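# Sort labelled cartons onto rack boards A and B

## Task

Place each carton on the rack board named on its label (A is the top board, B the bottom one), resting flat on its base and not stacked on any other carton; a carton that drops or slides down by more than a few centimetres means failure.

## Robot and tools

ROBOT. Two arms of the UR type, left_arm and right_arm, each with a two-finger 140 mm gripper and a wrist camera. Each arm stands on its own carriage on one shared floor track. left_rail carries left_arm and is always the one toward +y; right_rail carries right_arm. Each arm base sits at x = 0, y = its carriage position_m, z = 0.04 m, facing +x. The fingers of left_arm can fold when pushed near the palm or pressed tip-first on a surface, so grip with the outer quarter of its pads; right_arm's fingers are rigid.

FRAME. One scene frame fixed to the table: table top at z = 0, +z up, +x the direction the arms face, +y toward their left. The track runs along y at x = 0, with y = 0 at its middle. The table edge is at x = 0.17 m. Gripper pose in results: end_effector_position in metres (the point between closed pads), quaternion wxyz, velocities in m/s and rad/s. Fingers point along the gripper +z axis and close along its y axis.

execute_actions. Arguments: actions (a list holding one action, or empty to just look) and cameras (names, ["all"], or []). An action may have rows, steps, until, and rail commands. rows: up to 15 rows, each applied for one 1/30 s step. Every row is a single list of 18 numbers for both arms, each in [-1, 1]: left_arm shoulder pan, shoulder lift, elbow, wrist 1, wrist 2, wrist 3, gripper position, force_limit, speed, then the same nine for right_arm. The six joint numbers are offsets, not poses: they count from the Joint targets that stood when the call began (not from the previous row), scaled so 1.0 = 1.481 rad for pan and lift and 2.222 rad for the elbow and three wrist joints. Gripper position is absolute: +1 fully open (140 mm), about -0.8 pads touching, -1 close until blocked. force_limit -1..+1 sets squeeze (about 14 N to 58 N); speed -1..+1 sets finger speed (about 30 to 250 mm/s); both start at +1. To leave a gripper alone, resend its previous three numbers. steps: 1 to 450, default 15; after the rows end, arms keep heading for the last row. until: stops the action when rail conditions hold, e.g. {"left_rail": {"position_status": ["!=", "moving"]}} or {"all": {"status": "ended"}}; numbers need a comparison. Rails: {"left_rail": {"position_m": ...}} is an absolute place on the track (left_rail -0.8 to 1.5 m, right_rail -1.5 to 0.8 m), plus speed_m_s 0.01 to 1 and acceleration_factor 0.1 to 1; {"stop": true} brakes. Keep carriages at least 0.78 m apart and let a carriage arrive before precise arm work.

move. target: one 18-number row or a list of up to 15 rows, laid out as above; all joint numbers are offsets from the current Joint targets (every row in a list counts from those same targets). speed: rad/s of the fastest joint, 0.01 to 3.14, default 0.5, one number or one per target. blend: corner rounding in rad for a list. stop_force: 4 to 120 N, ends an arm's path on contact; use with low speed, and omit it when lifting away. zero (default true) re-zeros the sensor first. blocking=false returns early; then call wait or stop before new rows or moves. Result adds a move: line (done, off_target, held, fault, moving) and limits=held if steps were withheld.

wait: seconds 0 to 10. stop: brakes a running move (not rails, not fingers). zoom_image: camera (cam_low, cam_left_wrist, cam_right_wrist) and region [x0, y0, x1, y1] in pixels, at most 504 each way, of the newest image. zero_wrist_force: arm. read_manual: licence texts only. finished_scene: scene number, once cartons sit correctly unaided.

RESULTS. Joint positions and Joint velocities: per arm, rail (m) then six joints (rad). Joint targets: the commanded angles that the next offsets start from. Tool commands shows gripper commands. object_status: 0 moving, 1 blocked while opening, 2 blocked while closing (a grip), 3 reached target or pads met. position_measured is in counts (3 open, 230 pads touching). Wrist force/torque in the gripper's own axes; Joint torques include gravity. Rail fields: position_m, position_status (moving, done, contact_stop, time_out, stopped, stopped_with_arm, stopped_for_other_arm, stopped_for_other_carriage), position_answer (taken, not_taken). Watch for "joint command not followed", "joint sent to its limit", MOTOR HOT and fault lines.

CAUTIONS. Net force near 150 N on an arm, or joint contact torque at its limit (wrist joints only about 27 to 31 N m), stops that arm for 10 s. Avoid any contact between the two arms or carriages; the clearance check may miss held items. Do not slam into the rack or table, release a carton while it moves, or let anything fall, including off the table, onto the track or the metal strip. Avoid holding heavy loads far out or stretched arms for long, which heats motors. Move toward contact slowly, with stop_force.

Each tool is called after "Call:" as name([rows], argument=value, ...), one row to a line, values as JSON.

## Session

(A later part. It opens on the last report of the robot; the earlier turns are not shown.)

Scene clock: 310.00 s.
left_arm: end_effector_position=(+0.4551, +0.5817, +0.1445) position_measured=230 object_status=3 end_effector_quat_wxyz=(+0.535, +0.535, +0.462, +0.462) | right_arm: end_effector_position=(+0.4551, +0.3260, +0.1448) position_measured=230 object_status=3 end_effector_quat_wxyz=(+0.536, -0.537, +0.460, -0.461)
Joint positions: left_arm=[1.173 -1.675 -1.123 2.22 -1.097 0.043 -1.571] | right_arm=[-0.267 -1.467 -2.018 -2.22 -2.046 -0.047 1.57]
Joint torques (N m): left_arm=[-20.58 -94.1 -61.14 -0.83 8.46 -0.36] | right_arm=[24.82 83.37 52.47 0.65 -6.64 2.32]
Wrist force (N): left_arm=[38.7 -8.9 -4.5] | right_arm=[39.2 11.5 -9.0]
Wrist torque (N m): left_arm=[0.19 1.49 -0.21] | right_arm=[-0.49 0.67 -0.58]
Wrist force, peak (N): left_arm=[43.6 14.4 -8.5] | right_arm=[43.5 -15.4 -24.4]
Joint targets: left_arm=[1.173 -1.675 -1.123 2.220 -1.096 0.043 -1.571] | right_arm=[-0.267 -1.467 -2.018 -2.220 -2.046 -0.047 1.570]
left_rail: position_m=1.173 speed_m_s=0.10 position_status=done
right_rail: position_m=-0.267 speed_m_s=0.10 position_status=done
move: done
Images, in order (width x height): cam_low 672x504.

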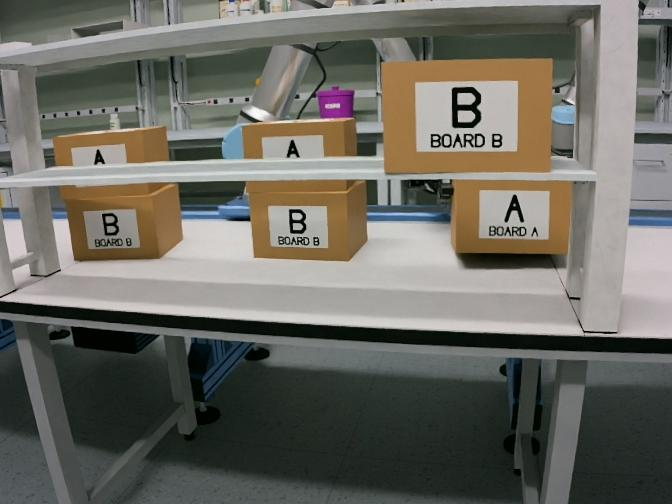

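Call:
move([
  [0,-0.0421,-0.0034,0.0315,0,0,-1,-1,-1,0,0.0421,0.0034,-0.0315,0,0,-1,-1,-1],
  [0,-0.0876,-0.0098,0.0682,0,0,-1,-1,-1,0,0.0876,0.0098,-0.0682,0,0,-1,-1,-1],
  [0,-0.1403,-0.0211,0.1146,0,0,-1,-1,-1,0,0.1403,0.0211,-0.1146,0,0,-1,-1,-1],
  [0,-0.1873,-0.0361,0.1609,0,0,-1,-1,-1,0,0.1873,0.0361,-0.1609,0,0,-1,-1,-1],
  [0,-0.2282,-0.0545,0.2066,0,0,-1,-1,-1,0,0.2282,0.0545,-0.2066,0,0,-1,-1,-1],
  [0,-0.2631,-0.0761,0.2514,0,0,-1,-1,-1,0,0.2631,0.0761,-0.2514,0,0,-1,-1,-1],
  [0,-0.2943,-0.1032,0.2994,0,0,-1,-1,-1,0,0.2943,0.1032,-0.2994,0,0,-1,-1,-1],
  [0,-0.3188,-0.1339,0.3463,0,0,-1,-1,-1,0,0.3188,0.1339,-0.3463,0,0,-1,-1,-1],
  [0,-0.336,-0.1678,0.3917,0,0,-1,-1,-1,0,0.336,0.1678,-0.3917,0,0,-1,-1,-1],
  [0,-0.3469,-0.205,0.4363,0,0,-1,-1,-1,0,0.3469,0.205,-0.4363,0,0,-1,-1,-1],
], speed=0.14, blend=[0.02,0.02,0.02,0.02,0.02,0.02,0.02,0.02,0.02,0])

Call:
execute_actions([
  {"steps":150,"left_rail":{"position_m":1.085,"speed_m_s":0.1,"acceleration_factor":0.15},"right_rail":{"position_m":-0.355,"speed_m_s":0.1,"acceleration_factor":0.15},"until":{"all":{"status":"ended"}}},
], cameras=["cam_low"])

Scene clock: 341.37 s.
left_arm: end_effector_position=(+0.4551, +0.5814, +0.6394) position_measured=230 object_status=3 end_effector_quat_wxyz=(+0.535, +0.535, +0.462, +0.462) | right_arm: end_effector_position=(+0.4551, +0.3259, +0.6399) position_measured=230 object_status=3 end_effector_quat_wxyz=(+0.536, -0.537, +0.460, -0.461)
Joint positions: left_arm=[1.173 -1.675 -1.637 1.765 -0.127 0.043 -1.571] | right_arm=[-0.267 -1.467 -1.504 -1.764 -3.015 -0.047 1.57]
Joint torques (N m): left_arm=[-19.61 -48.15 -74.76 -1.12 19.47 -0.13] | right_arm=[22.24 42.86 63.08 1.25 -18.69 2.13]
Wrist force (N): left_arm=[41.7 -8.6 -5.0] | right_arm=[42.2 10.5 -8.9]
Wrist torque (N m): left_arm=[0.19 1.54 -0.22] | right_arm=[-0.62 0.67 -0.49]
Wrist force, peak (N): left_arm=[53.5 -9.2 -6.3] | right_arm=[54.0 11.8 -10.7]
Joint targets: left_arm=[1.173 -1.675 -1.637 1.765 -0.127 0.043 -1.571] | right_arm=[-0.267 -1.467 -1.504 -1.764 -3.015 -0.047 1.570]
left_rail: position_m=1.173 speed_m_s=0.10 position_status=done
right_rail: position_m=-0.267 speed_m_s=0.10 position_status=done
move: done

Scene clock: 343.47 s.
left_arm: end_effector_position=(+0.4551, +0.4934, +0.6395) position_measured=230 object_status=3 end_effector_quat_wxyz=(+0.535, +0.535, +0.462, +0.462) | right_arm: end_effector_position=(+0.4551, +0.2379, +0.6400) position_measured=230 object_status=3 end_effector_quat_wxyz=(+0.536, -0.537, +0.460, -0.461)
Joint positions: left_arm=[1.085 -1.675 -1.637 1.765 -0.127 0.043 -1.571] | right_arm=[-0.355 -1.467 -1.504 -1.764 -3.015 -0.047 1.57]
Joint torques (N m): left_arm=[-19.36 -41.93 -71.86 -1.61 22.84 -0.58] | right_arm=[22.66 36.26 61.33 1.57 -22.39 2.28]
Wrist force (N): left_arm=[42.4 -9.6 -5.3] | right_arm=[43.3 11.3 -9.5]
Wrist torque (N m): left_arm=[0.15 1.63 -0.23] | right_arm=[-0.59 0.76 -0.49]
Wrist force, peak (N): left_arm=[44.0 -9.1 -4.9] | right_arm=[44.1 11.2 -9.4]
Joint targets: left_arm=[1.085 -1.675 -1.637 1.765 -0.127 0.043 -1.571] | right_arm=[-0.355 -1.467 -1.504 -1.764 -3.015 -0.047 1.570]
Tool commands: left_gripper/position=-1.0 left_gripper/force_limit=-1.0 left_gripper/speed=-1.0 right_gripper/position=-1.0 right_gripper/force_limit=-1.0 right_gripper/speed=-1.0
left_rail: position_m=1.085 speed_m_s=0.10 position_status=done
right_rail: position_m=-0.355 speed_m_s=0.10 position_status=done
Images, in order (width x height): cam_low 672x504.

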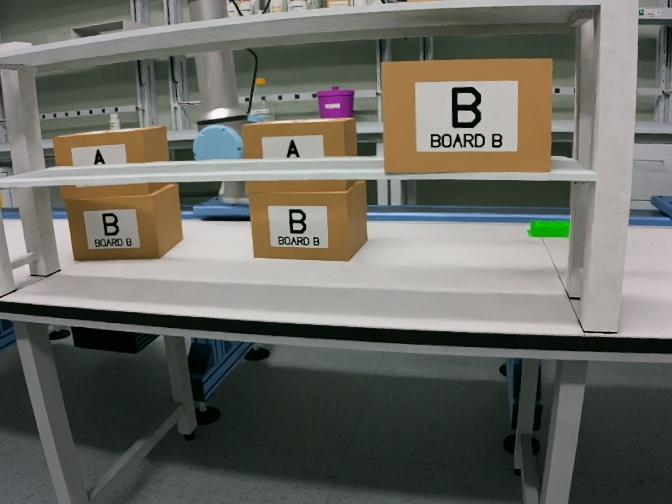

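Call:
move([
  [0.0969,0.0252,-0.0157,-0.001,0.0646,0,-1,-1,-1,-0.0969,-0.0252,0.0157,0.001,-0.0646,0,-1,-1,-1],
  [0.157,0.0466,-0.0299,-0.0011,0.1046,0,-1,-1,-1,-0.157,-0.0466,0.0299,0.0011,-0.1046,0,-1,-1,-1],
  [0.2142,0.0722,-0.0474,-0.0007,0.1428,0,-1,-1,-1,-0.2142,-0.0722,0.0474,0.0007,-0.1428,0,-1,-1,-1],
  [0.2684,0.1013,-0.068,0.0005,0.1789,0,-1,-1,-1,-0.2684,-0.1013,0.068,-0.0005,-0.1789,0,-1,-1,-1],
  [0.3189,0.1331,-0.0918,0.0032,0.2125,0,-1,-1,-1,-0.3189,-0.1331,0.0918,-0.0032,-0.2125,0,-1,-1,-1],
  [0.3659,0.168,-0.1188,0.0069,0.2439,0,-1,-1,-1,-0.3659,-0.168,0.1188,-0.0069,-0.2439,0,-1,-1,-1],
], speed=0.1, blend=[0.03,0.03,0.03,0.03,0.03,0])

Call:
move(target=[0,0.0042,0.0189,-0.0217,0,0,-1,-1,-1,0,-0.0042,-0.0189,0.0217,0,0,-1,-1,-1], speed=0.03, stop_force=20)

Call:
move(target=[0,0.0043,0.0141,-0.017,0,0,-1,-1,-1,0,-0.0043,-0.0141,0.017,0,0,-1,-1,-1], speed=0.012, stop_force=10, cameras=["cam_low"])

Scene clock: 359.87 s.
left_arm: end_effector_position=(+0.7821, +0.4936, +0.6391) position_measured=230 object_status=3 end_effector_quat_wxyz=(+0.535, +0.536, +0.462, +0.462) | right_arm: end_effector_position=(+0.7821, +0.2376, +0.6396) position_measured=230 object_status=3 end_effector_quat_wxyz=(+0.536, -0.537, +0.461, -0.461)
Joint positions: left_arm=[1.085 -1.134 -1.388 1.501 -0.112 0.584 -1.571] | right_arm=[-0.355 -2.008 -1.753 -1.5 -3.031 -0.589 1.57]
Joint torques (N m): left_arm=[-17.62 -41.65 -73.98 -2.01 18.84 -0.64] | right_arm=[14.6 52.11 63.87 2.53 -18.86 1.99]
Wrist force (N): left_arm=[33.0 -9.0 -3.9] | right_arm=[33.5 11.4 -7.9]
Wrist torque (N m): left_arm=[0.18 1.30 -0.23] | right_arm=[-0.59 0.65 -0.55]
Wrist force, peak (N): left_arm=[59.7 -9.6 -6.7] | right_arm=[60.7 12.3 -11.7]
Joint targets: left_arm=[1.085 -1.133 -1.388 1.501 -0.112 0.585 -1.571] | right_arm=[-0.355 -2.009 -1.753 -1.500 -3.031 -0.589 1.570]
left_rail: position_m=1.085 speed_m_s=0.10 position_status=done
right_rail: position_m=-0.355 speed_m_s=0.10 position_status=done
move: done

Scene clock: 362.40 s.
left_arm: end_effector_position=(+0.7823, +0.4936, +0.6111) position_measured=230 object_status=3 end_effector_quat_wxyz=(+0.535, +0.536, +0.462, +0.462) | right_arm: end_effector_position=(+0.7824, +0.2377, +0.6211) position_measured=230 object_status=3 end_effector_quat_wxyz=(+0.536, -0.537, +0.461, -0.461)
Joint positions: left_arm=[1.085 -1.133 -1.382 1.543 -0.16 0.585 -1.571] | right_arm=[-0.355 -2.009 -1.757 -1.528 -2.998 -0.589 1.57]
Joint torques (N m): left_arm=[-28.48 -30.56 -35.65 -5.03 4.77 -0.28] | right_arm=[22.31 74.57 59.74 1.45 -16.63 2.16]
Wrist force (N): left_arm=[27.1 8.0 9.2] | right_arm=[29.8 6.9 -4.7]
Wrist torque (N m): left_arm=[-0.21 1.20 -0.46] | right_arm=[-0.56 0.59 -0.48]
Wrist force, peak (N): left_arm=[35.7 -3.1 -2.4] | right_arm=[41.2 -0.6 -1.9]
Joint targets: left_arm=[1.085 -1.133 -1.382 1.543 -0.160 0.585 -1.571] | right_arm=[-0.355 -2.009 -1.757 -1.528 -2.998 -0.589 1.570]
left_rail: position_m=1.085 speed_m_s=0.10 position_status=done
right_rail: position_m=-0.355 speed_m_s=0.10 position_status=done
move: contact (right_arm); right_arm: the wrist 1 is farthest, 0.016 rad from its target

Scene clock: 366.37 s.
left_arm: end_effector_position=(+0.7823, +0.4936, +0.5892) position_measured=230 object_status=3 end_effector_quat_wxyz=(+0.535, +0.536, +0.462, +0.462) | right_arm: end_effector_position=(+0.7825, +0.2379, +0.6112) position_measured=230 object_status=3 end_effector_quat_wxyz=(+0.536, -0.537, +0.461, -0.461)
Joint positions: left_arm=[1.085 -1.133 -1.376 1.574 -0.198 0.585 -1.571] | right_arm=[-0.355 -2.009 -1.76 -1.542 -2.981 -0.589 1.57]
Joint torques (N m): left_arm=[-31.51 -23.57 -30.79 -3.65 4.36 -0.49] | right_arm=[23.21 81.55 59.33 2.57 -14.62 2]
Wrist force (N): left_arm=[24.0 15.9 -3.1] | right_arm=[31.7 9.8 10.4]
Wrist torque (N m): left_arm=[-0.49 0.97 -0.54] | right_arm=[-0.55 0.96 -0.51]
Wrist force, peak (N): left_arm=[26.0 16.6 -2.0] | right_arm=[37.0 -2.1 -0.5]
Joint targets: left_arm=[1.085 -1.133 -1.376 1.574 -0.198 0.585 -1.571] | right_arm=[-0.355 -2.009 -1.760 -1.542 -2.981 -0.589 1.570]
left_rail: position_m=1.085 speed_m_s=0.10 position_status=done
right_rail: position_m=-0.355 speed_m_s=0.10 position_status=done
move: contact (right_arm); right_arm: the wrist 1 is farthest, 0.021 rad from its target
Images, in order (width x height): cam_low 672x504.

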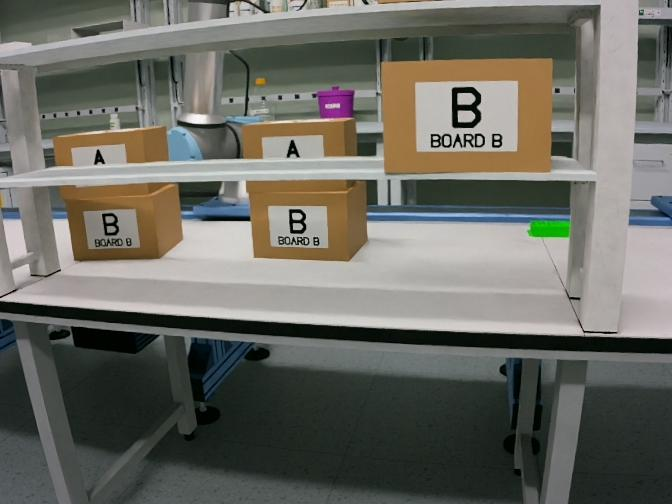

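Call:
move(target=[0,-0.0043,-0.0141,0.017,0,0,-1,-1,-1,0,-0.0012,-0.0042,0.005,0,0,-1,-1,-1], speed=0.012, stop_force=25)

Scene clock: 381.93 s.
left_arm: end_effector_position=(+0.7823, +0.4936, +0.5908) position_measured=230 object_status=3 end_effector_quat_wxyz=(+0.535, +0.536, +0.462, +0.462) | right_arm: end_effector_position=(+0.7825, +0.2379, +0.6078) position_measured=230 object_status=3 end_effector_quat_wxyz=(+0.536, -0.537, +0.461, -0.461)
Joint positions: left_arm=[1.085 -1.133 -1.376 1.571 -0.194 0.585 -1.571] | right_arm=[-0.355 -2.009 -1.761 -1.547 -2.975 -0.589 1.57]
Joint torques (N m): left_arm=[-18.44 -52.8 -56.05 -10.31 9.06 -0.44] | right_arm=[22.92 39.52 43.49 -0.97 -14.64 2.36]
Wrist force (N): left_arm=[29.3 -12.1 5.5] | right_arm=[32.3 -15.1 2.9]
Wrist torque (N m): left_arm=[0.27 1.27 -0.16] | right_arm=[0.15 0.68 -0.16]
Wrist force, peak (N): left_arm=[29.9 -11.7 5.9] | right_arm=[32.8 10.8 10.3]
Joint targets: left_arm=[1.085 -1.133 -1.376 1.571 -0.194 0.585 -1.571] | right_arm=[-0.355 -2.009 -1.761 -1.547 -2.975 -0.589 1.570]
left_rail: position_m=1.085 speed_m_s=0.10 position_status=done
right_rail: position_m=-0.355 speed_m_s=0.10 position_status=done
move: contact (left_arm, right_arm); left_arm: the wrist 1 is farthest, 0.034 rad from its target

Call:
move([
  [0,0,0,0,-0.0667,0,-1,-1,-1,0,0,0,0,0.0667,0,-1,-1,-1],
  [-0.2089,-0.1214,0.0889,-0.008,-0.206,0,-1,-1,-1,0.2089,0.1214,-0.0889,0.008,0.206,0,-1,-1,-1],
  [-0.3659,-0.168,0.1188,-0.0069,-0.3106,0,-1,-1,-1,0.3659,0.168,-0.1188,0.0069,0.3106,0,-1,-1,-1],
], speed=[0.1,0.3,0.4], blend=[0.01,0.03,0], cameras=["cam_low"])

Call:
execute_actions([
  {"steps":250,"left_rail":{"position_m":0.717,"speed_m_s":0.2,"acceleration_factor":0.3},"right_rail":{"position_m":-0.723,"speed_m_s":0.2,"acceleration_factor":0.3},"until":{"all":{"status":"ended"}}},
])

Call:
move([
  [-0.0108,0.0498,0.079,-0.1126,-0.0072,0,-1,-1,-1,0.0108,-0.0529,-0.0898,0.1249,0.0072,0,-1,-1,-1],
  [-0.0173,0.1073,0.1209,-0.1928,-0.0115,0,-1,-1,-1,0.0173,-0.1104,-0.1317,0.2051,0.0115,0,-1,-1,-1],
  [-0.0237,0.1852,0.152,-0.2759,-0.0154,0,-1,-1,-1,0.0237,-0.1883,-0.1628,0.2882,0.0154,0,-1,-1,-1],
], speed=0.3, blend=[0.03,0.03,0])

Call:
move(target=[0,0,0,0,0.13,0,-1,-1,-1,0,0,0,0,-0.13,0,-1,-1,-1], speed=0.08, stop_force=43)

Call:
move(target=[0,-0.0192,-0.0059,0.0187,0,0,-1,-1,-1,0,0.0192,0.0059,-0.0187,0,0,-1,-1,-1], speed=0.05, cameras=["cam_low"])

Call:
zoom_image(camera="cam_low", region=[170, 50, 472, 300])

Scene clock: 408.33 s.
left_arm: end_effector_position=(+0.4589, +0.5442, +0.5934) position_measured=230 object_status=3 end_effector_quat_wxyz=(+0.500, +0.500, +0.500, +0.500) | right_arm: end_effector_position=(+0.4592, +0.1876, +0.6094) position_measured=230 object_status=3 end_effector_quat_wxyz=(+0.501, -0.501, +0.499, -0.499)
Joint positions: left_arm=[1.085 -1.675 -1.625 1.835 -0.209 -0.105 -1.571] | right_arm=[-0.355 -1.467 -1.512 -1.811 -2.96 0.101 1.57]
Joint torques (N m): left_arm=[-12.95 -63.06 -36.87 1.72 -2.7 -0.3] | right_arm=[14.32 53.96 32.93 -1.81 4.11 2.15]
Wrist force (N): left_arm=[0.0 -0.5 0.1] | right_arm=[2.9 -3.2 -3.1]
Wrist torque (N m): left_arm=[-0.03 0.10 -0.29] | right_arm=[-1.38 -0.83 -0.35]
Wrist force, peak (N): left_arm=[30.1 -11.5 5.6] | right_arm=[31.9 -15.7 2.8]
Joint targets: left_arm=[1.085 -1.675 -1.625 1.835 -0.209 -0.106 -1.571] | right_arm=[-0.355 -1.467 -1.512 -1.811 -2.960 0.101 1.570]
left_rail: position_m=1.085 speed_m_s=0.10 position_status=done
right_rail: position_m=-0.355 speed_m_s=0.10 position_status=done
move: done
Images, in order (width x height): cam_low 672x504.

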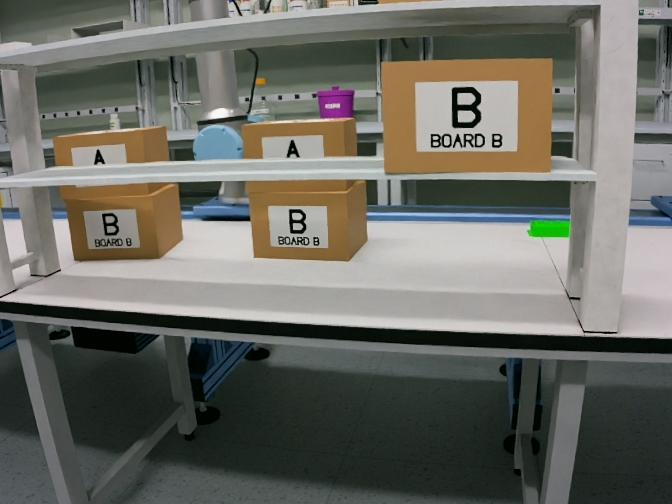

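Scene clock: 411.40 s.
left_arm: end_effector_position=(+0.4588, +0.1763, +0.5934) position_measured=230 object_status=3 end_effector_quat_wxyz=(+0.500, +0.500, +0.500, +0.500) | right_arm: end_effector_position=(+0.4591, -0.1804, +0.6094) position_measured=230 object_status=3 end_effector_quat_wxyz=(+0.501, -0.501, +0.499, -0.499)
Joint positions: left_arm=[0.717 -1.675 -1.625 1.835 -0.209 -0.106 -1.571] | right_arm=[-0.723 -1.467 -1.512 -1.811 -2.96 0.101 1.57]
Joint torques (N m): left_arm=[-9.16 -50.88 -44.27 1.91 -1.37 -0.34] | right_arm=[4.25 45.67 39.23 -2.28 2.44 1.94]
Wrist force (N): left_arm=[0.3 -0.4 0.3] | right_arm=[3.1 -3.0 -3.1]
Wrist torque (N m): left_arm=[-0.03 0.05 -0.29] | right_arm=[-1.31 -0.88 -0.35]
Wrist force, peak (N): left_arm=[0.9 -0.6 0.4] | right_arm=[3.6 -3.2 -3.0]
Joint targets: left_arm=[0.717 -1.675 -1.625 1.835 -0.209 -0.106 -1.571] | right_arm=[-0.723 -1.467 -1.512 -1.811 -2.960 0.101 1.570]
Tool commands: left_gripper/position=-1.0 left_gripper/force_limit=-1.0 left_gripper/speed=-1.0 right_gripper/position=-1.0 right_gripper/force_limit=-1.0 right_gripper/speed=-1.0
left_rail: position_m=0.717 speed_m_s=0.20 position_status=done
right_rail: position_m=-0.723 speed_m_s=0.20 position_status=done

Scene clock: 414.07 s.
left_arm: end_effector_position=(+0.4402, +0.1750, +0.2800) position_measured=230 object_status=3 end_effector_quat_wxyz=(+0.500, +0.500, +0.500, +0.500) | right_arm: end_effector_position=(+0.4405, -0.1795, +0.2802) position_measured=230 object_status=3 end_effector_quat_wxyz=(+0.501, -0.501, +0.499, -0.499)
Joint positions: left_arm=[0.717 -1.711 -1.351 2.173 -0.822 -0.14 -1.571] | right_arm=[-0.723 -1.432 -1.791 -2.173 -2.32 0.135 1.57]
Joint torques (N m): left_arm=[-15.08 -34.78 -22.31 -2.11 -2.52 -0.62] | right_arm=[11.64 43.05 21.65 2.69 3.62 1.82]
Wrist force (N): left_arm=[0.1 -0.5 0.2] | right_arm=[3.2 -3.1 -3.0]
Wrist torque (N m): left_arm=[-0.05 0.07 -0.30] | right_arm=[-1.40 -0.88 -0.45]
Wrist force, peak (N): left_arm=[0.0 -1.9 0.2] | right_arm=[4.0 -4.8 -2.8]
Joint targets: left_arm=[0.717 -1.711 -1.351 2.173 -0.822 -0.140 -1.571] | right_arm=[-0.723 -1.432 -1.791 -2.173 -2.320 0.135 1.570]
left_rail: position_m=0.717 speed_m_s=0.20 position_status=done
right_rail: position_m=-0.723 speed_m_s=0.20 position_status=done
move: done

Scene clock: 417.23 s.
left_arm: end_effector_position=(+0.4358, +0.1206, +0.2799) position_measured=230 object_status=3 end_effector_quat_wxyz=(+0.539, +0.538, +0.458, +0.458) | right_arm: end_effector_position=(+0.4359, -0.1252, +0.2800) position_measured=230 object_status=3 end_effector_quat_wxyz=(+0.539, -0.540, +0.457, -0.457)
Joint positions: left_arm=[0.717 -1.711 -1.351 2.173 -0.822 0.021 -1.571] | right_arm=[-0.723 -1.432 -1.791 -2.173 -2.32 -0.025 1.57]
Joint torques (N m): left_arm=[-16.89 -33.1 -64.79 -8.02 7.55 -0.09] | right_arm=[9.28 44.96 51.68 3.44 -6 2.06]
Wrist force (N): left_arm=[43.0 9.7 -7.2] | right_arm=[46.3 -18.3 -10.7]
Wrist torque (N m): left_arm=[-0.31 1.61 -0.46] | right_arm=[-0.96 0.05 -0.20]
Wrist force, peak (N): left_arm=[57.9 16.5 -8.9] | right_arm=[59.7 -23.8 -13.7]
Joint targets: left_arm=[0.717 -1.711 -1.351 2.173 -0.822 0.021 -1.571] | right_arm=[-0.723 -1.432 -1.791 -2.173 -2.320 -0.025 1.570]
left_rail: position_m=0.717 speed_m_s=0.20 position_status=done
right_rail: position_m=-0.723 speed_m_s=0.20 position_status=done
move: contact (left_arm, right_arm); left_arm: the wrist 2 is farthest, 0.128 rad from its target; right_arm: the wrist 2 is farthest, 0.128 rad from its target

Scene clock: 418.43 s.
left_arm: end_effector_position=(+0.4358, +0.1206, +0.2999) position_measured=230 object_status=3 end_effector_quat_wxyz=(+0.539, +0.538, +0.458, +0.458) | right_arm: end_effector_position=(+0.4359, -0.1252, +0.3000) position_measured=230 object_status=3 end_effector_quat_wxyz=(+0.539, -0.540, +0.457, -0.457)
Joint positions: left_arm=[0.717 -1.711 -1.379 2.16 -0.781 0.021 -1.571] | right_arm=[-0.723 -1.432 -1.763 -2.16 -2.361 -0.025 1.57]
Joint torques (N m): left_arm=[-18.17 -79.69 -71.48 -0.63 8.83 0.02] | right_arm=[12.22 68.41 60.39 0.59 -6.95 2.14]
Wrist force (N): left_arm=[40.2 -8.3 -5.2] | right_arm=[43.8 4.9 -9.3]
Wrist torque (N m): left_arm=[0.11 1.52 -0.20] | right_arm=[-1.53 0.05 -0.51]
Wrist force, peak (N): left_arm=[43.1 9.9 -6.7] | right_arm=[46.2 -17.9 -11.0]
Joint targets: left_arm=[0.717 -1.711 -1.379 2.160 -0.781 0.021 -1.571] | right_arm=[-0.723 -1.432 -1.763 -2.160 -2.361 -0.025 1.570]
left_rail: position_m=0.717 speed_m_s=0.20 position_status=done
right_rail: position_m=-0.723 speed_m_s=0.20 position_status=done
move: done
Images, in order (width x height): cam_low 672x504.

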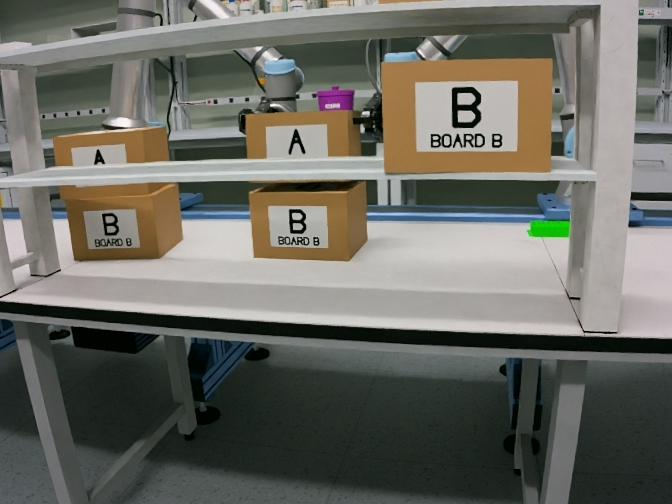

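Scaled by 1.669.

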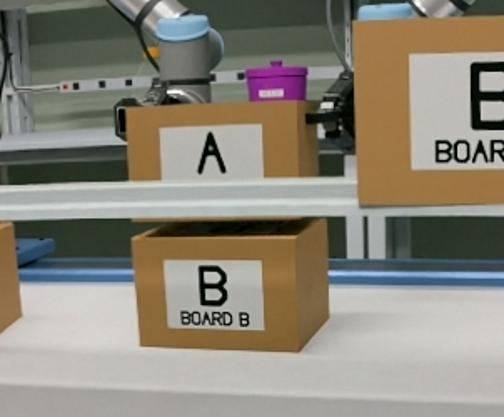

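Call:
move([
  [0,-0.044,-0.0168,0.0461,0,0,-1,-1,-1,0,0.044,0.0168,-0.0461,0,0,-1,-1,-1],
  [0,-0.0815,-0.0372,0.0915,0,0,-1,-1,-1,0,0.0815,0.0372,-0.0915,0,0,-1,-1,-1],
  [0,-0.1183,-0.0657,0.1446,0,0,-1,-1,-1,0,0.1183,0.0657,-0.1446,0,0,-1,-1,-1],
  [0,-0.1467,-0.0984,0.1961,0,0,-1,-1,-1,0,0.1467,0.0984,-0.1961,0,0,-1,-1,-1],
  [0,-0.1666,-0.135,0.246,0,0,-1,-1,-1,0,0.1666,0.135,-0.246,0,0,-1,-1,-1],
  [0,-0.1788,-0.1755,0.2946,0,0,-1,-1,-1,0,0.1788,0.1755,-0.2946,0,0,-1,-1,-1],
], speed=0.13, blend=[0.02,0.02,0.02,0.02,0.02,0], cameras=["cam_low"])

Call:
move([
  [0.0579,0.0118,-0.0073,-0.0006,0.0386,0,-1,-1,-1,-0.0579,-0.0118,0.0073,0.0006,-0.0386,0,-1,-1,-1],
  [0.1206,0.0294,-0.0184,-0.0012,0.0804,0,-1,-1,-1,-0.1206,-0.0294,0.0184,0.0012,-0.0804,0,-1,-1,-1],
  [0.1807,0.0508,-0.0326,-0.0013,0.1204,0,-1,-1,-1,-0.1807,-0.0508,0.0326,0.0013,-0.1204,0,-1,-1,-1],
  [0.2379,0.0764,-0.0501,-0.0009,0.1586,0,-1,-1,-1,-0.2379,-0.0764,0.0501,0.0009,-0.1586,0,-1,-1,-1],
  [0.2921,0.1055,-0.0707,0.0003,0.1947,0,-1,-1,-1,-0.2921,-0.1055,0.0707,-0.0003,-0.1947,0,-1,-1,-1],
  [0.3426,0.1373,-0.0945,0.003,0.2283,0,-1,-1,-1,-0.3426,-0.1373,0.0945,-0.003,-0.2283,0,-1,-1,-1],
  [0.3896,0.1722,-0.1215,0.0067,0.2597,0,-1,-1,-1,-0.3896,-0.1722,0.1215,-0.0067,-0.2597,0,-1,-1,-1],
], speed=0.1, blend=[0.03,0.03,0.03,0.03,0.03,0.03,0])

Call:
move(target=[0,0.0042,0.0189,-0.0217,0,0,-1,-1,-1,0,-0.0042,-0.0189,0.0217,0,0,-1,-1,-1], speed=0.03, stop_force=20)

Call:
move(target=[0,0.0043,0.0141,-0.017,0,0,-1,-1,-1,0,-0.0043,-0.0141,0.017,0,0,-1,-1,-1], speed=0.012, stop_force=10, cameras=["cam_low"])

Scene clock: 443.30 s.
left_arm: end_effector_position=(+0.4359, +0.1210, +0.6399) position_measured=230 object_status=3 end_effector_quat_wxyz=(+0.539, +0.538, +0.458, +0.458) | right_arm: end_effector_position=(+0.4359, -0.1258, +0.6401) position_measured=230 object_status=3 end_effector_quat_wxyz=(+0.539, -0.540, +0.457, -0.457)
Joint positions: left_arm=[0.717 -1.711 -1.644 1.77 -0.126 0.021 -1.571] | right_arm=[-0.723 -1.432 -1.498 -1.77 -3.016 -0.025 1.57]
Joint torques (N m): left_arm=[-32.92 -51.94 -73.99 -0.47 16.42 -0.09] | right_arm=[22.37 44.91 60.67 0.23 -10.48 2.19]
Wrist force (N): left_arm=[35.3 -9.0 -4.9] | right_arm=[39.3 5.5 -8.7]
Wrist torque (N m): left_arm=[0.09 1.36 -0.21] | right_arm=[-1.54 -0.06 -0.43]
Wrist force, peak (N): left_arm=[48.9 -8.5 -7.0] | right_arm=[52.8 6.8 -10.5]
Joint targets: left_arm=[0.717 -1.711 -1.644 1.770 -0.126 0.021 -1.571] | right_arm=[-0.723 -1.432 -1.498 -1.770 -3.016 -0.025 1.570]
left_rail: position_m=0.717 speed_m_s=0.20 position_status=done
right_rail: position_m=-0.723 speed_m_s=0.20 position_status=done
move: done
Images, in order (width x height): cam_low 672x504.

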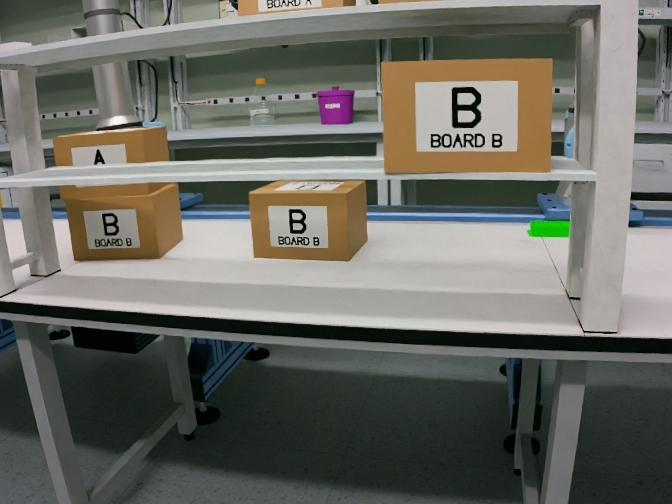

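Scene clock: 449.50 s.
left_arm: end_effector_position=(+0.7814, +0.1212, +0.6400) position_measured=230 object_status=3 end_effector_quat_wxyz=(+0.539, +0.538, +0.458, +0.458) | right_arm: end_effector_position=(+0.7814, -0.1261, +0.6402) position_measured=230 object_status=3 end_effector_quat_wxyz=(+0.539, -0.540, +0.457, -0.457)
Joint positions: left_arm=[0.717 -1.134 -1.389 1.5 -0.111 0.598 -1.571] | right_arm=[-0.723 -2.008 -1.753 -1.5 -3.031 -0.602 1.57]
Joint torques (N m): left_arm=[-12.27 -42.35 -71.83 -1.42 15.34 -0.4] | right_arm=[9.94 51.17 61.26 1.79 -15.45 2.26]
Wrist force (N): left_arm=[26.9 -8.6 -3.4] | right_arm=[30.1 5.6 -6.9]
Wrist torque (N m): left_arm=[0.12 1.04 -0.20] | right_arm=[-1.50 -0.13 -0.50]
Wrist force, peak (N): left_arm=[41.1 -9.3 -6.0] | right_arm=[45.2 6.1 -9.6]
Joint targets: left_arm=[0.717 -1.133 -1.389 1.500 -0.111 0.598 -1.571] | right_arm=[-0.723 -2.009 -1.753 -1.500 -3.031 -0.602 1.570]
left_rail: position_m=0.717 speed_m_s=0.20 position_status=done
right_rail: position_m=-0.723 speed_m_s=0.20 position_status=done
move: done

Scene clock: 452.30 s.
left_arm: end_effector_position=(+0.7815, +0.1212, +0.6119) position_measured=230 object_status=3 end_effector_quat_wxyz=(+0.539, +0.538, +0.458, +0.458) | right_arm: end_effector_position=(+0.7816, -0.1261, +0.6172) position_measured=230 object_status=3 end_effector_quat_wxyz=(+0.539, -0.539, +0.457, -0.457)
Joint positions: left_arm=[0.717 -1.133 -1.382 1.542 -0.159 0.598 -1.571] | right_arm=[-0.723 -2.009 -1.758 -1.534 -2.99 -0.602 1.57]
Joint torques (N m): left_arm=[-35.64 -30.14 -35.48 -4.5 4.03 -0.12] | right_arm=[19.54 78.01 60.66 1.3 -15.35 2.18]
Wrist force (N): left_arm=[26.3 8.7 9.3] | right_arm=[29.4 4.1 -5.7]
Wrist torque (N m): left_arm=[-0.26 1.20 -0.45] | right_arm=[-1.47 -0.20 -0.48]
Wrist force, peak (N): left_arm=[29.0 5.6 9.6] | right_arm=[35.8 -16.0 1.9]
Joint targets: left_arm=[0.717 -1.133 -1.382 1.542 -0.159 0.598 -1.571] | right_arm=[-0.723 -2.009 -1.758 -1.534 -2.990 -0.602 1.570]
left_rail: position_m=0.717 speed_m_s=0.20 position_status=done
right_rail: position_m=-0.723 speed_m_s=0.20 position_status=done
move: contact (right_arm)

Scene clock: 456.27 s.
left_arm: end_effector_position=(+0.7815, +0.1211, +0.5900) position_measured=230 object_status=3 end_effector_quat_wxyz=(+0.539, +0.538, +0.458, +0.458) | right_arm: end_effector_position=(+0.7817, -0.1260, +0.6122) position_measured=230 object_status=3 end_effector_quat_wxyz=(+0.540, -0.539, +0.457, -0.457)
Joint positions: left_arm=[0.717 -1.133 -1.376 1.573 -0.197 0.598 -1.571] | right_arm=[-0.723 -2.009 -1.759 -1.542 -2.982 -0.602 1.57]
Joint torques (N m): left_arm=[-25.87 -22.62 -30.88 -3.27 3.82 -0.13] | right_arm=[23.09 73.48 56.33 1.09 -15.16 2.07]
Wrist force (N): left_arm=[22.9 15.2 -3.5] | right_arm=[32.6 -0.4 -3.8]
Wrist torque (N m): left_arm=[-0.39 0.80 -0.52] | right_arm=[-1.33 -0.06 -0.42]
Wrist force, peak (N): left_arm=[26.8 9.5 9.4] | right_arm=[35.5 -7.8 -0.5]
Joint targets: left_arm=[0.717 -1.133 -1.376 1.573 -0.197 0.598 -1.571] | right_arm=[-0.723 -2.009 -1.759 -1.542 -2.982 -0.602 1.570]
left_rail: position_m=0.717 speed_m_s=0.20 position_status=done
right_rail: position_m=-0.723 speed_m_s=0.20 position_status=done
move: contact (right_arm); right_arm: the wrist 1 is farthest, 0.029 rad from its target
Images, in order (width x height): cam_low 672x504.

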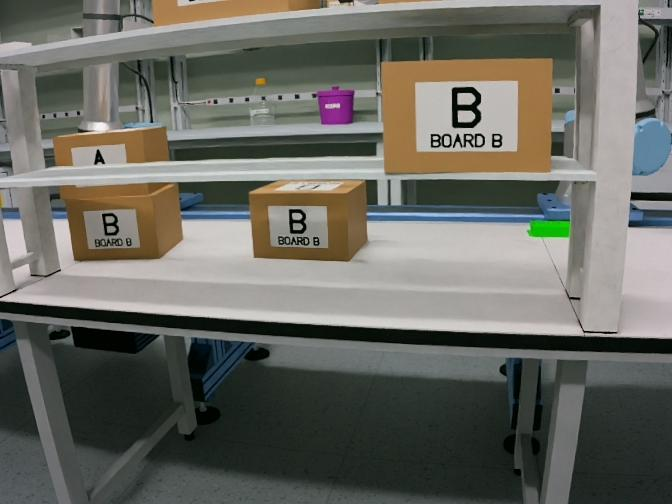

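Call:
move(target=[0,0,0,0,0,0,-1,-1,-1,0,-0.0012,-0.0042,0.005,0,0,-1,-1,-1], speed=0.012, stop_force=25)

Call:
move([
  [0,0,0,0,-0.0667,0,-1,-1,-1,0,0,0,0,0.0667,0,-1,-1,-1],
  [-0.2089,-0.1214,0.0889,-0.008,-0.206,0,-1,-1,-1,0.2089,0.1214,-0.0889,0.008,0.206,0,-1,-1,-1],
  [-0.3659,-0.168,0.1188,-0.0069,-0.3106,0,-1,-1,-1,0.3659,0.168,-0.1188,0.0069,0.3106,0,-1,-1,-1],
], speed=[0.1,0.3,0.4], blend=[0.01,0.03,0])

Call:
execute_actions([
  {"steps":150,"left_rail":{"position_m":0.729},"right_rail":{"position_m":-0.711},"until":{"all":{"status":"ended"}}},
], cameras=["cam_low"])

Scene clock: 466.47 s.
left_arm: end_effector_position=(+0.7815, +0.1211, +0.5900) position_measured=230 object_status=3 end_effector_quat_wxyz=(+0.539, +0.538, +0.458, +0.458) | right_arm: end_effector_position=(+0.7817, -0.1260, +0.6087) position_measured=230 object_status=3 end_effector_quat_wxyz=(+0.540, -0.539, +0.457, -0.457)
Joint positions: left_arm=[0.717 -1.133 -1.376 1.573 -0.197 0.598 -1.571] | right_arm=[-0.723 -2.009 -1.76 -1.547 -2.975 -0.602 1.57]
Joint torques (N m): left_arm=[-9.71 -50.16 -41.01 -3.47 3.96 -0.24] | right_arm=[22.11 53.08 46.04 -1.25 -15.42 2.16]
Wrist force (N): left_arm=[20.7 13.1 1.4] | right_arm=[38.1 -18.7 -9.2]
Wrist torque (N m): left_arm=[-0.34 0.89 -0.48] | right_arm=[-0.82 0.07 -0.19]
Wrist force, peak (N): left_arm=[22.8 15.7 -3.5] | right_arm=[39.2 -25.5 -8.4]
Joint targets: left_arm=[0.717 -1.133 -1.376 1.573 -0.197 0.598 -1.571] | right_arm=[-0.723 -2.009 -1.760 -1.547 -2.975 -0.602 1.570]
left_rail: position_m=0.717 speed_m_s=0.20 position_status=done
right_rail: position_m=-0.723 speed_m_s=0.20 position_status=done
move: contact (right_arm)

Scene clock: 470.13 s.
left_arm: end_effector_position=(+0.4589, +0.1718, +0.5922) position_measured=230 object_status=3 end_effector_quat_wxyz=(+0.503, +0.503, +0.497, +0.497) | right_arm: end_effector_position=(+0.4592, -0.1762, +0.6099) position_measured=230 object_status=3 end_effector_quat_wxyz=(+0.504, -0.504, +0.496, -0.496)
Joint positions: left_arm=[0.717 -1.675 -1.625 1.837 -0.213 -0.092 -1.571] | right_arm=[-0.723 -1.467 -1.511 -1.811 -2.96 0.088 1.57]
Joint torques (N m): left_arm=[-16.91 -60.89 -36.35 1.53 -2.61 0.01] | right_arm=[12.28 55.91 33.23 -1.93 3.61 2.1]
Wrist force (N): left_arm=[0.2 -0.7 0.1] | right_arm=[1.7 -4.3 -2.7]
Wrist torque (N m): left_arm=[-0.10 0.06 -0.29] | right_arm=[-1.60 -0.58 -0.35]
Wrist force, peak (N): left_arm=[20.6 12.5 0.8] | right_arm=[38.7 -18.1 -9.2]
Joint targets: left_arm=[0.717 -1.675 -1.625 1.837 -0.213 -0.092 -1.571] | right_arm=[-0.723 -1.467 -1.511 -1.811 -2.960 0.088 1.570]
left_rail: position_m=0.717 speed_m_s=0.20 position_status=done
right_rail: position_m=-0.723 speed_m_s=0.20 position_status=done
move: done

Scene clock: 470.87 s.
left_arm: end_effector_position=(+0.4588, +0.1838, +0.5922) position_measured=230 object_status=3 end_effector_quat_wxyz=(+0.503, +0.503, +0.497, +0.497) | right_arm: end_effector_position=(+0.4591, -0.1642, +0.6099) position_measured=230 object_status=3 end_effector_quat_wxyz=(+0.504, -0.504, +0.496, -0.496)
Joint positions: left_arm=[0.729 -1.675 -1.625 1.837 -0.213 -0.092 -1.571] | right_arm=[-0.711 -1.467 -1.511 -1.811 -2.96 0.088 1.57]
Joint torques (N m): left_arm=[-13.5 -57.73 -38.14 1.55 -2.09 -0.28] | right_arm=[9 47.78 34.76 -1.87 3.35 2.02]
Wrist force (N): left_arm=[0.3 -0.7 0.3] | right_arm=[1.8 -4.2 -2.8]
Wrist torque (N m): left_arm=[-0.10 0.05 -0.29] | right_arm=[-1.59 -0.59 -0.35]
Wrist force, peak (N): left_arm=[0.8 -0.8 0.3] | right_arm=[2.6 -4.3 -2.4]
Joint targets: left_arm=[0.729 -1.675 -1.625 1.837 -0.213 -0.092 -1.571] | right_arm=[-0.711 -1.467 -1.511 -1.811 -2.960 0.088 1.570]
Tool commands: left_gripper/position=-1.0 left_gripper/force_limit=-1.0 left_gripper/speed=-1.0 right_gripper/position=-1.0 right_gripper/force_limit=-1.0 right_gripper/speed=-1.0
left_rail: position_m=0.729 speed_m_s=0.20 position_status=done
right_rail: position_m=-0.711 speed_m_s=0.20 position_status=done
Images, in order (width x height): cam_low 672x504.

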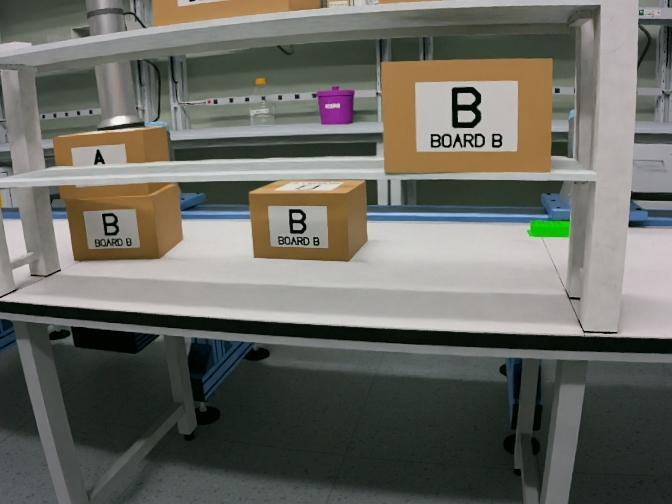

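Call:
move([
  [0,0.0754,0.0962,-0.146,-0.0055,0,-1,-1,-1,0,-0.0792,-0.1079,0.1602,0.0073,0,-1,-1,-1],
  [0,0.1982,0.1512,-0.2828,-0.0055,0,-1,-1,-1,0,-0.202,-0.1629,0.2969,0.0073,0,-1,-1,-1],
  [0,0.3633,0.1734,-0.4151,-0.0055,0,-1,-1,-1,0,-0.3671,-0.1851,0.4293,0.0073,0,-1,-1,-1],
], speed=0.3, blend=[0.03,0.03,0])

Call:
move(target=[0,0,0,0,0.13,0,-1,-1,-1,0,0,0,0,-0.13,0,-1,-1,-1], speed=0.08, stop_force=43)

Call:
move(target=[0,-0.0248,-0.0011,0.0177,0,0,-1,-1,-1,0,0.0248,0.0011,-0.0177,0,0,-1,-1,-1], speed=0.05, cameras=["cam_low"])

Call:
zoom_image(camera="cam_low", region=[170, 100, 472, 350])

Scene clock: 486.47 s.
left_arm: end_effector_position=(+0.4588, +0.1876, +0.1250) position_measured=230 object_status=3 end_effector_quat_wxyz=(+0.500, +0.500, +0.500, +0.500) | right_arm: end_effector_position=(+0.4591, -0.1694, +0.1250) position_measured=230 object_status=3 end_effector_quat_wxyz=(+0.500, -0.500, +0.500, -0.500)
Joint positions: left_arm=[0.729 -1.675 -1.087 2.223 -1.135 -0.104 -1.571] | right_arm=[-0.711 -1.467 -2.055 -2.222 -2.006 0.104 1.57]
Joint torques (N m): left_arm=[-15.85 -43.45 -9.66 -1.91 -2.58 -0.32] | right_arm=[-2.66 51.91 10.39 2.73 3.02 2.03]
Wrist force (N): left_arm=[-0.2 -0.3 0.2] | right_arm=[1.5 -3.9 -3.2]
Wrist torque (N m): left_arm=[0.01 0.15 -0.28] | right_arm=[-1.51 -0.52 -0.42]
Wrist force, peak (N): left_arm=[0.2 -1.8 0.4] | right_arm=[2.7 -5.9 -2.6]
Joint targets: left_arm=[0.729 -1.675 -1.087 2.223 -1.135 -0.104 -1.571] | right_arm=[-0.711 -1.467 -2.055 -2.222 -2.006 0.104 1.570]
left_rail: position_m=0.729 speed_m_s=0.20 position_status=done
right_rail: position_m=-0.711 speed_m_s=0.20 position_status=done
move: done

Scene clock: 489.60 s.
left_arm: end_effector_position=(+0.4542, +0.1321, +0.1248) position_measured=230 object_status=3 end_effector_quat_wxyz=(+0.539, +0.539, +0.457, +0.457) | right_arm: end_effector_position=(+0.4546, -0.1138, +0.1248) position_measured=230 object_status=3 end_effector_quat_wxyz=(+0.539, -0.540, +0.457, -0.457)
Joint positions: left_arm=[0.729 -1.675 -1.087 2.223 -1.135 0.06 -1.571] | right_arm=[-0.711 -1.467 -2.055 -2.222 -2.006 -0.06 1.57]
Joint torques (N m): left_arm=[-16.92 -46.55 -55.36 -2.07 7.2 -0.15] | right_arm=[28.52 54.37 46.84 1.89 -6.3 2.05]
Wrist force (N): left_arm=[40.5 12.5 -11.9] | right_arm=[44.9 -20.9 -14.2]
Wrist torque (N m): left_arm=[-0.34 1.52 -0.48] | right_arm=[-1.05 0.38 -0.17]
Wrist force, peak (N): left_arm=[54.3 19.6 -13.3] | right_arm=[56.6 -26.2 -15.8]
Joint targets: left_arm=[0.729 -1.675 -1.087 2.223 -1.135 0.060 -1.571] | right_arm=[-0.711 -1.467 -2.055 -2.222 -2.006 -0.060 1.570]
left_rail: position_m=0.729 speed_m_s=0.20 position_status=done
right_rail: position_m=-0.711 speed_m_s=0.20 position_status=done
move: contact (left_arm, right_arm); left_arm: the wrist 2 is farthest, 0.125 rad from its target; right_arm: the wrist 2 is farthest, 0.124 rad from its target

Scene clock: 490.73 s.
left_arm: end_effector_position=(+0.4542, +0.1321, +0.1447) position_measured=230 object_status=3 end_effector_quat_wxyz=(+0.539, +0.540, +0.457, +0.457) | right_arm: end_effector_position=(+0.4545, -0.1138, +0.1447) position_measured=230 object_status=3 end_effector_quat_wxyz=(+0.539, -0.540, +0.457, -0.457)
Joint positions: left_arm=[0.729 -1.675 -1.123 2.22 -1.096 0.06 -1.571] | right_arm=[-0.711 -1.467 -2.018 -2.22 -2.045 -0.06 1.57]
Joint torques (N m): left_arm=[-23.42 -91.08 -61.88 -1.12 7.9 -0.28] | right_arm=[29.18 84.63 52.28 0.15 -6.85 2.05]
Wrist force (N): left_arm=[38.7 -8.3 -5.8] | right_arm=[40.6 3.5 -8.4]
Wrist torque (N m): left_arm=[0.16 1.42 -0.18] | right_arm=[-1.68 0.40 -0.52]
Wrist force, peak (N): left_arm=[40.9 12.7 -11.7] | right_arm=[45.0 -21.1 -14.3]
Joint targets: left_arm=[0.729 -1.675 -1.124 2.220 -1.096 0.060 -1.571] | right_arm=[-0.711 -1.467 -2.018 -2.220 -2.046 -0.060 1.570]
left_rail: position_m=0.729 speed_m_s=0.20 position_status=done
right_rail: position_m=-0.711 speed_m_s=0.20 position_status=done
move: done
Images, in order (width x height): cam_low 672x504.

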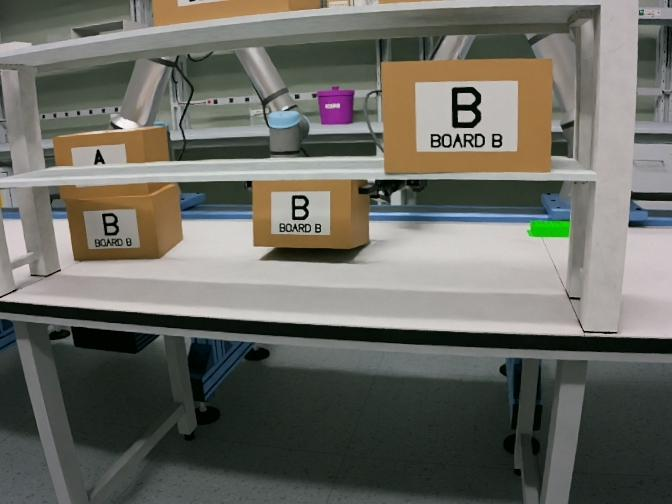

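Scaled by 1.669.

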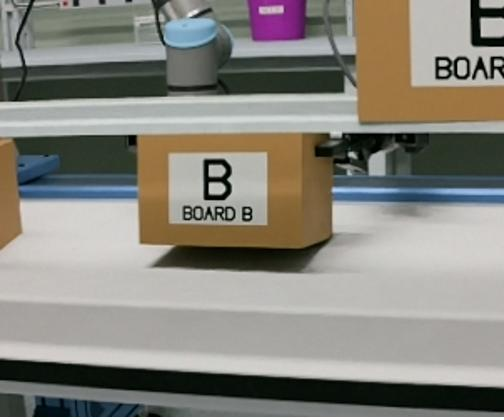

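Call:
move([
  [0,-0.0421,-0.0034,0.0315,0,0,-1,-1,-1,0,0.0421,0.0034,-0.0315,0,0,-1,-1,-1],
  [0,-0.0876,-0.0098,0.0682,0,0,-1,-1,-1,0,0.0876,0.0098,-0.0682,0,0,-1,-1,-1],
  [0,-0.1403,-0.0211,0.1146,0,0,-1,-1,-1,0,0.1403,0.0211,-0.1146,0,0,-1,-1,-1],
  [0,-0.1873,-0.0361,0.1609,0,0,-1,-1,-1,0,0.1873,0.0361,-0.1609,0,0,-1,-1,-1],
  [0,-0.2282,-0.0545,0.2066,0,0,-1,-1,-1,0,0.2282,0.0545,-0.2066,0,0,-1,-1,-1],
  [0,-0.2465,-0.0649,0.2291,0,0,-1,-1,-1,0,0.2465,0.0649,-0.2291,0,0,-1,-1,-1],
], speed=0.13, blend=[0.02,0.02,0.02,0.02,0.02,0], cameras=["cam_low"])

Call:
move([
  [0.067,0.0151,-0.0112,0.0012,0.0446,0,-1,-1,-1,-0.067,-0.0151,0.0112,-0.0012,-0.0446,0,-1,-1,-1],
  [0.1229,0.0315,-0.0238,0.0028,0.0819,0,-1,-1,-1,-0.1229,-0.0315,0.0238,-0.0028,-0.0819,0,-1,-1,-1],
  [0.1768,0.051,-0.0393,0.0054,0.1178,0,-1,-1,-1,-0.1768,-0.051,0.0393,-0.0054,-0.1178,0,-1,-1,-1],
  [0.2281,0.0732,-0.0574,0.0086,0.152,0,-1,-1,-1,-0.2281,-0.0732,0.0574,-0.0086,-0.152,0,-1,-1,-1],
  [0.2768,0.0978,-0.078,0.0128,0.1844,0,-1,-1,-1,-0.2768,-0.0978,0.078,-0.0128,-0.1844,0,-1,-1,-1],
  [0.3227,0.1244,-0.1013,0.0184,0.215,0,-1,-1,-1,-0.3227,-0.1244,0.1013,-0.0184,-0.215,0,-1,-1,-1],
  [0.3659,0.1531,-0.1271,0.025,0.2438,0,-1,-1,-1,-0.3659,-0.1531,0.1271,-0.025,-0.2438,0,-1,-1,-1],
], speed=0.1, blend=[0.03,0.03,0.03,0.03,0.03,0.03,0])

Call:
move(target=[0,0.0128,0.0083,-0.0168,0,0,-1,-1,-1,0,-0.0128,-0.0083,0.0168,0,0,-1,-1,-1], speed=0.02)

Call:
move(target=[0,0.0080,0.0048,-0.0101,0,0,-1,-1,-1,0,-0.0080,-0.0048,0.0101,0,0,-1,-1,-1], speed=0.01, stop_force=10, cameras=["cam_low"])

Scene clock: 514.57 s.
left_arm: end_effector_position=(+0.4542, +0.1320, +0.3946) position_measured=230 object_status=3 end_effector_quat_wxyz=(+0.539, +0.539, +0.457, +0.457) | right_arm: end_effector_position=(+0.4545, -0.1137, +0.3948) position_measured=230 object_status=3 end_effector_quat_wxyz=(+0.539, -0.539, +0.457, -0.457)
Joint positions: left_arm=[0.729 -1.675 -1.489 2.076 -0.587 0.06 -1.571] | right_arm=[-0.711 -1.467 -1.653 -2.076 -2.554 -0.06 1.57]
Joint torques (N m): left_arm=[-31.74 -67.16 -74 0.17 10.4 -0.14] | right_arm=[14.53 60.78 63.05 0.45 -9.94 2.16]
Wrist force (N): left_arm=[39.0 -9.4 -6.2] | right_arm=[41.1 4.2 -8.2]
Wrist torque (N m): left_arm=[0.07 1.43 -0.18] | right_arm=[-1.75 0.47 -0.45]
Wrist force, peak (N): left_arm=[49.2 -8.7 -7.3] | right_arm=[51.4 4.6 -10.0]
Joint targets: left_arm=[0.729 -1.675 -1.489 2.076 -0.586 0.060 -1.571] | right_arm=[-0.711 -1.467 -1.653 -2.075 -2.555 -0.060 1.570]
left_rail: position_m=0.729 speed_m_s=0.20 position_status=done
right_rail: position_m=-0.711 speed_m_s=0.20 position_status=done
move: done
Images, in order (width x height): cam_low 672x504.

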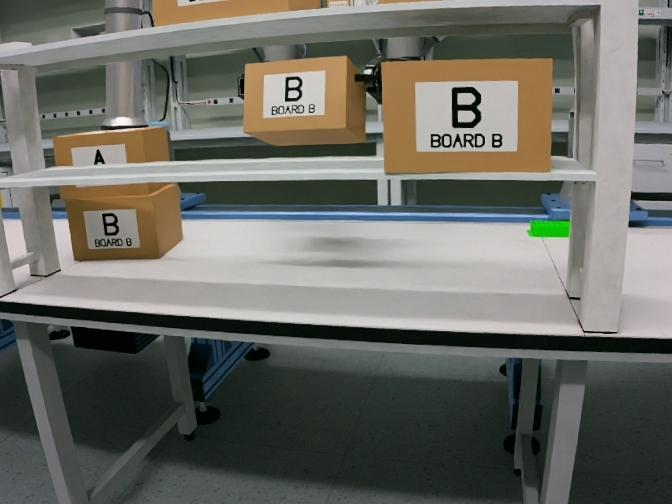

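Scene clock: 520.43 s.
left_arm: end_effector_position=(+0.7811, +0.1321, +0.3946) position_measured=230 object_status=3 end_effector_quat_wxyz=(+0.539, +0.539, +0.457, +0.457) | right_arm: end_effector_position=(+0.7816, -0.1141, +0.3949) position_measured=230 object_status=3 end_effector_quat_wxyz=(+0.539, -0.539, +0.457, -0.457)
Joint positions: left_arm=[0.729 -1.134 -1.262 1.794 -0.531 0.601 -1.571] | right_arm=[-0.711 -2.009 -1.88 -1.793 -2.61 -0.602 1.57]
Joint torques (N m): left_arm=[-12.63 -57.11 -74.28 -2.01 18.26 -0.16] | right_arm=[12.33 63.99 62.13 2.24 -18.29 2.04]
Wrist force (N): left_arm=[31.1 -8.3 -4.6] | right_arm=[33.2 3.5 -7.0]
Wrist torque (N m): left_arm=[0.20 1.25 -0.17] | right_arm=[-1.66 0.25 -0.52]
Wrist force, peak (N): left_arm=[46.7 -8.9 -7.0] | right_arm=[48.8 5.2 -9.1]
Joint targets: left_arm=[0.729 -1.133 -1.262 1.794 -0.531 0.602 -1.571] | right_arm=[-0.711 -2.009 -1.880 -1.793 -2.610 -0.602 1.570]
left_rail: position_m=0.729 speed_m_s=0.20 position_status=done
right_rail: position_m=-0.711 speed_m_s=0.20 position_status=done
move: done

Scene clock: 522.60 s.
left_arm: end_effector_position=(+0.7812, +0.1323, +0.3729) position_measured=230 object_status=3 end_effector_quat_wxyz=(+0.539, +0.539, +0.457, +0.457) | right_arm: end_effector_position=(+0.7817, -0.1142, +0.3731) position_measured=230 object_status=3 end_effector_quat_wxyz=(+0.539, -0.539, +0.457, -0.457)
Joint positions: left_arm=[0.729 -1.133 -1.243 1.812 -0.568 0.602 -1.571] | right_arm=[-0.711 -2.009 -1.899 -1.811 -2.573 -0.602 1.57]
Joint torques (N m): left_arm=[-45.77 -29.61 -30.09 -3.24 16.89 -0.2] | right_arm=[24.05 52.46 29.87 6.25 -10.13 2.06]
Wrist force (N): left_arm=[37.5 18.7 11.1] | right_arm=[26.8 -11.3 8.4]
Wrist torque (N m): left_arm=[-0.37 1.74 -0.56] | right_arm=[-1.37 0.33 -0.33]
Wrist force, peak (N): left_arm=[37.5 18.7 11.1] | right_arm=[31.4 -14.6 5.3]
Joint targets: left_arm=[0.729 -1.133 -1.243 1.812 -0.568 0.602 -1.571] | right_arm=[-0.711 -2.009 -1.899 -1.811 -2.573 -0.602 1.570]
left_rail: position_m=0.729 speed_m_s=0.20 position_status=done
right_rail: position_m=-0.711 speed_m_s=0.20 position_status=done
move: done

Scene clock: 525.67 s.
left_arm: end_effector_position=(+0.7811, +0.1325, +0.3596) position_measured=230 object_status=3 end_effector_quat_wxyz=(+0.539, +0.540, +0.457, +0.457) | right_arm: end_effector_position=(+0.7816, -0.1144, +0.3598) position_measured=230 object_status=3 end_effector_quat_wxyz=(+0.539, -0.539, +0.457, -0.457)
Joint positions: left_arm=[0.729 -1.133 -1.231 1.823 -0.591 0.602 -1.571] | right_arm=[-0.711 -2.009 -1.911 -1.822 -2.55 -0.602 1.57]
Joint torques (N m): left_arm=[-51.97 -39.95 -32.62 -3.91 15.28 -0.38] | right_arm=[31.67 52.6 29.52 5.37 -2.9 2.26]
Wrist force (N): left_arm=[33.3 11.7 12.8] | right_arm=[24.8 -12.2 6.0]
Wrist torque (N m): left_arm=[-0.24 1.54 -0.48] | right_arm=[-1.35 0.20 -0.31]
Wrist force, peak (N): left_arm=[36.7 17.7 10.8] | right_arm=[26.5 -11.5 7.9]
Joint targets: left_arm=[0.729 -1.133 -1.231 1.823 -0.591 0.602 -1.571] | right_arm=[-0.711 -2.009 -1.911 -1.822 -2.550 -0.602 1.570]
left_rail: position_m=0.729 speed_m_s=0.20 position_status=done
right_rail: position_m=-0.711 speed_m_s=0.20 position_status=done
move: done
Images, in order (width x height): cam_low 672x504.

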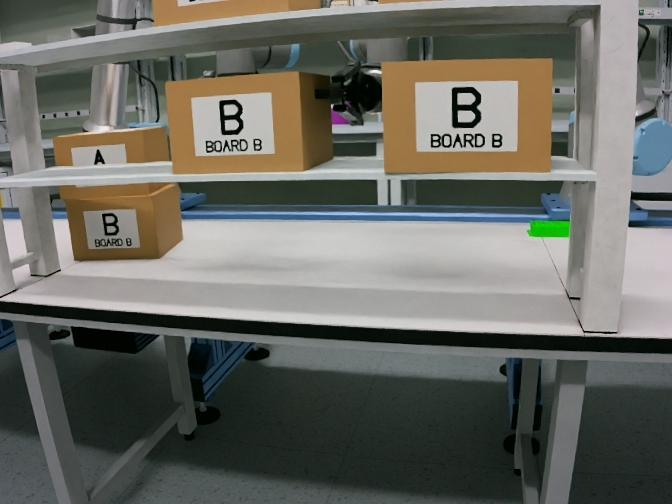

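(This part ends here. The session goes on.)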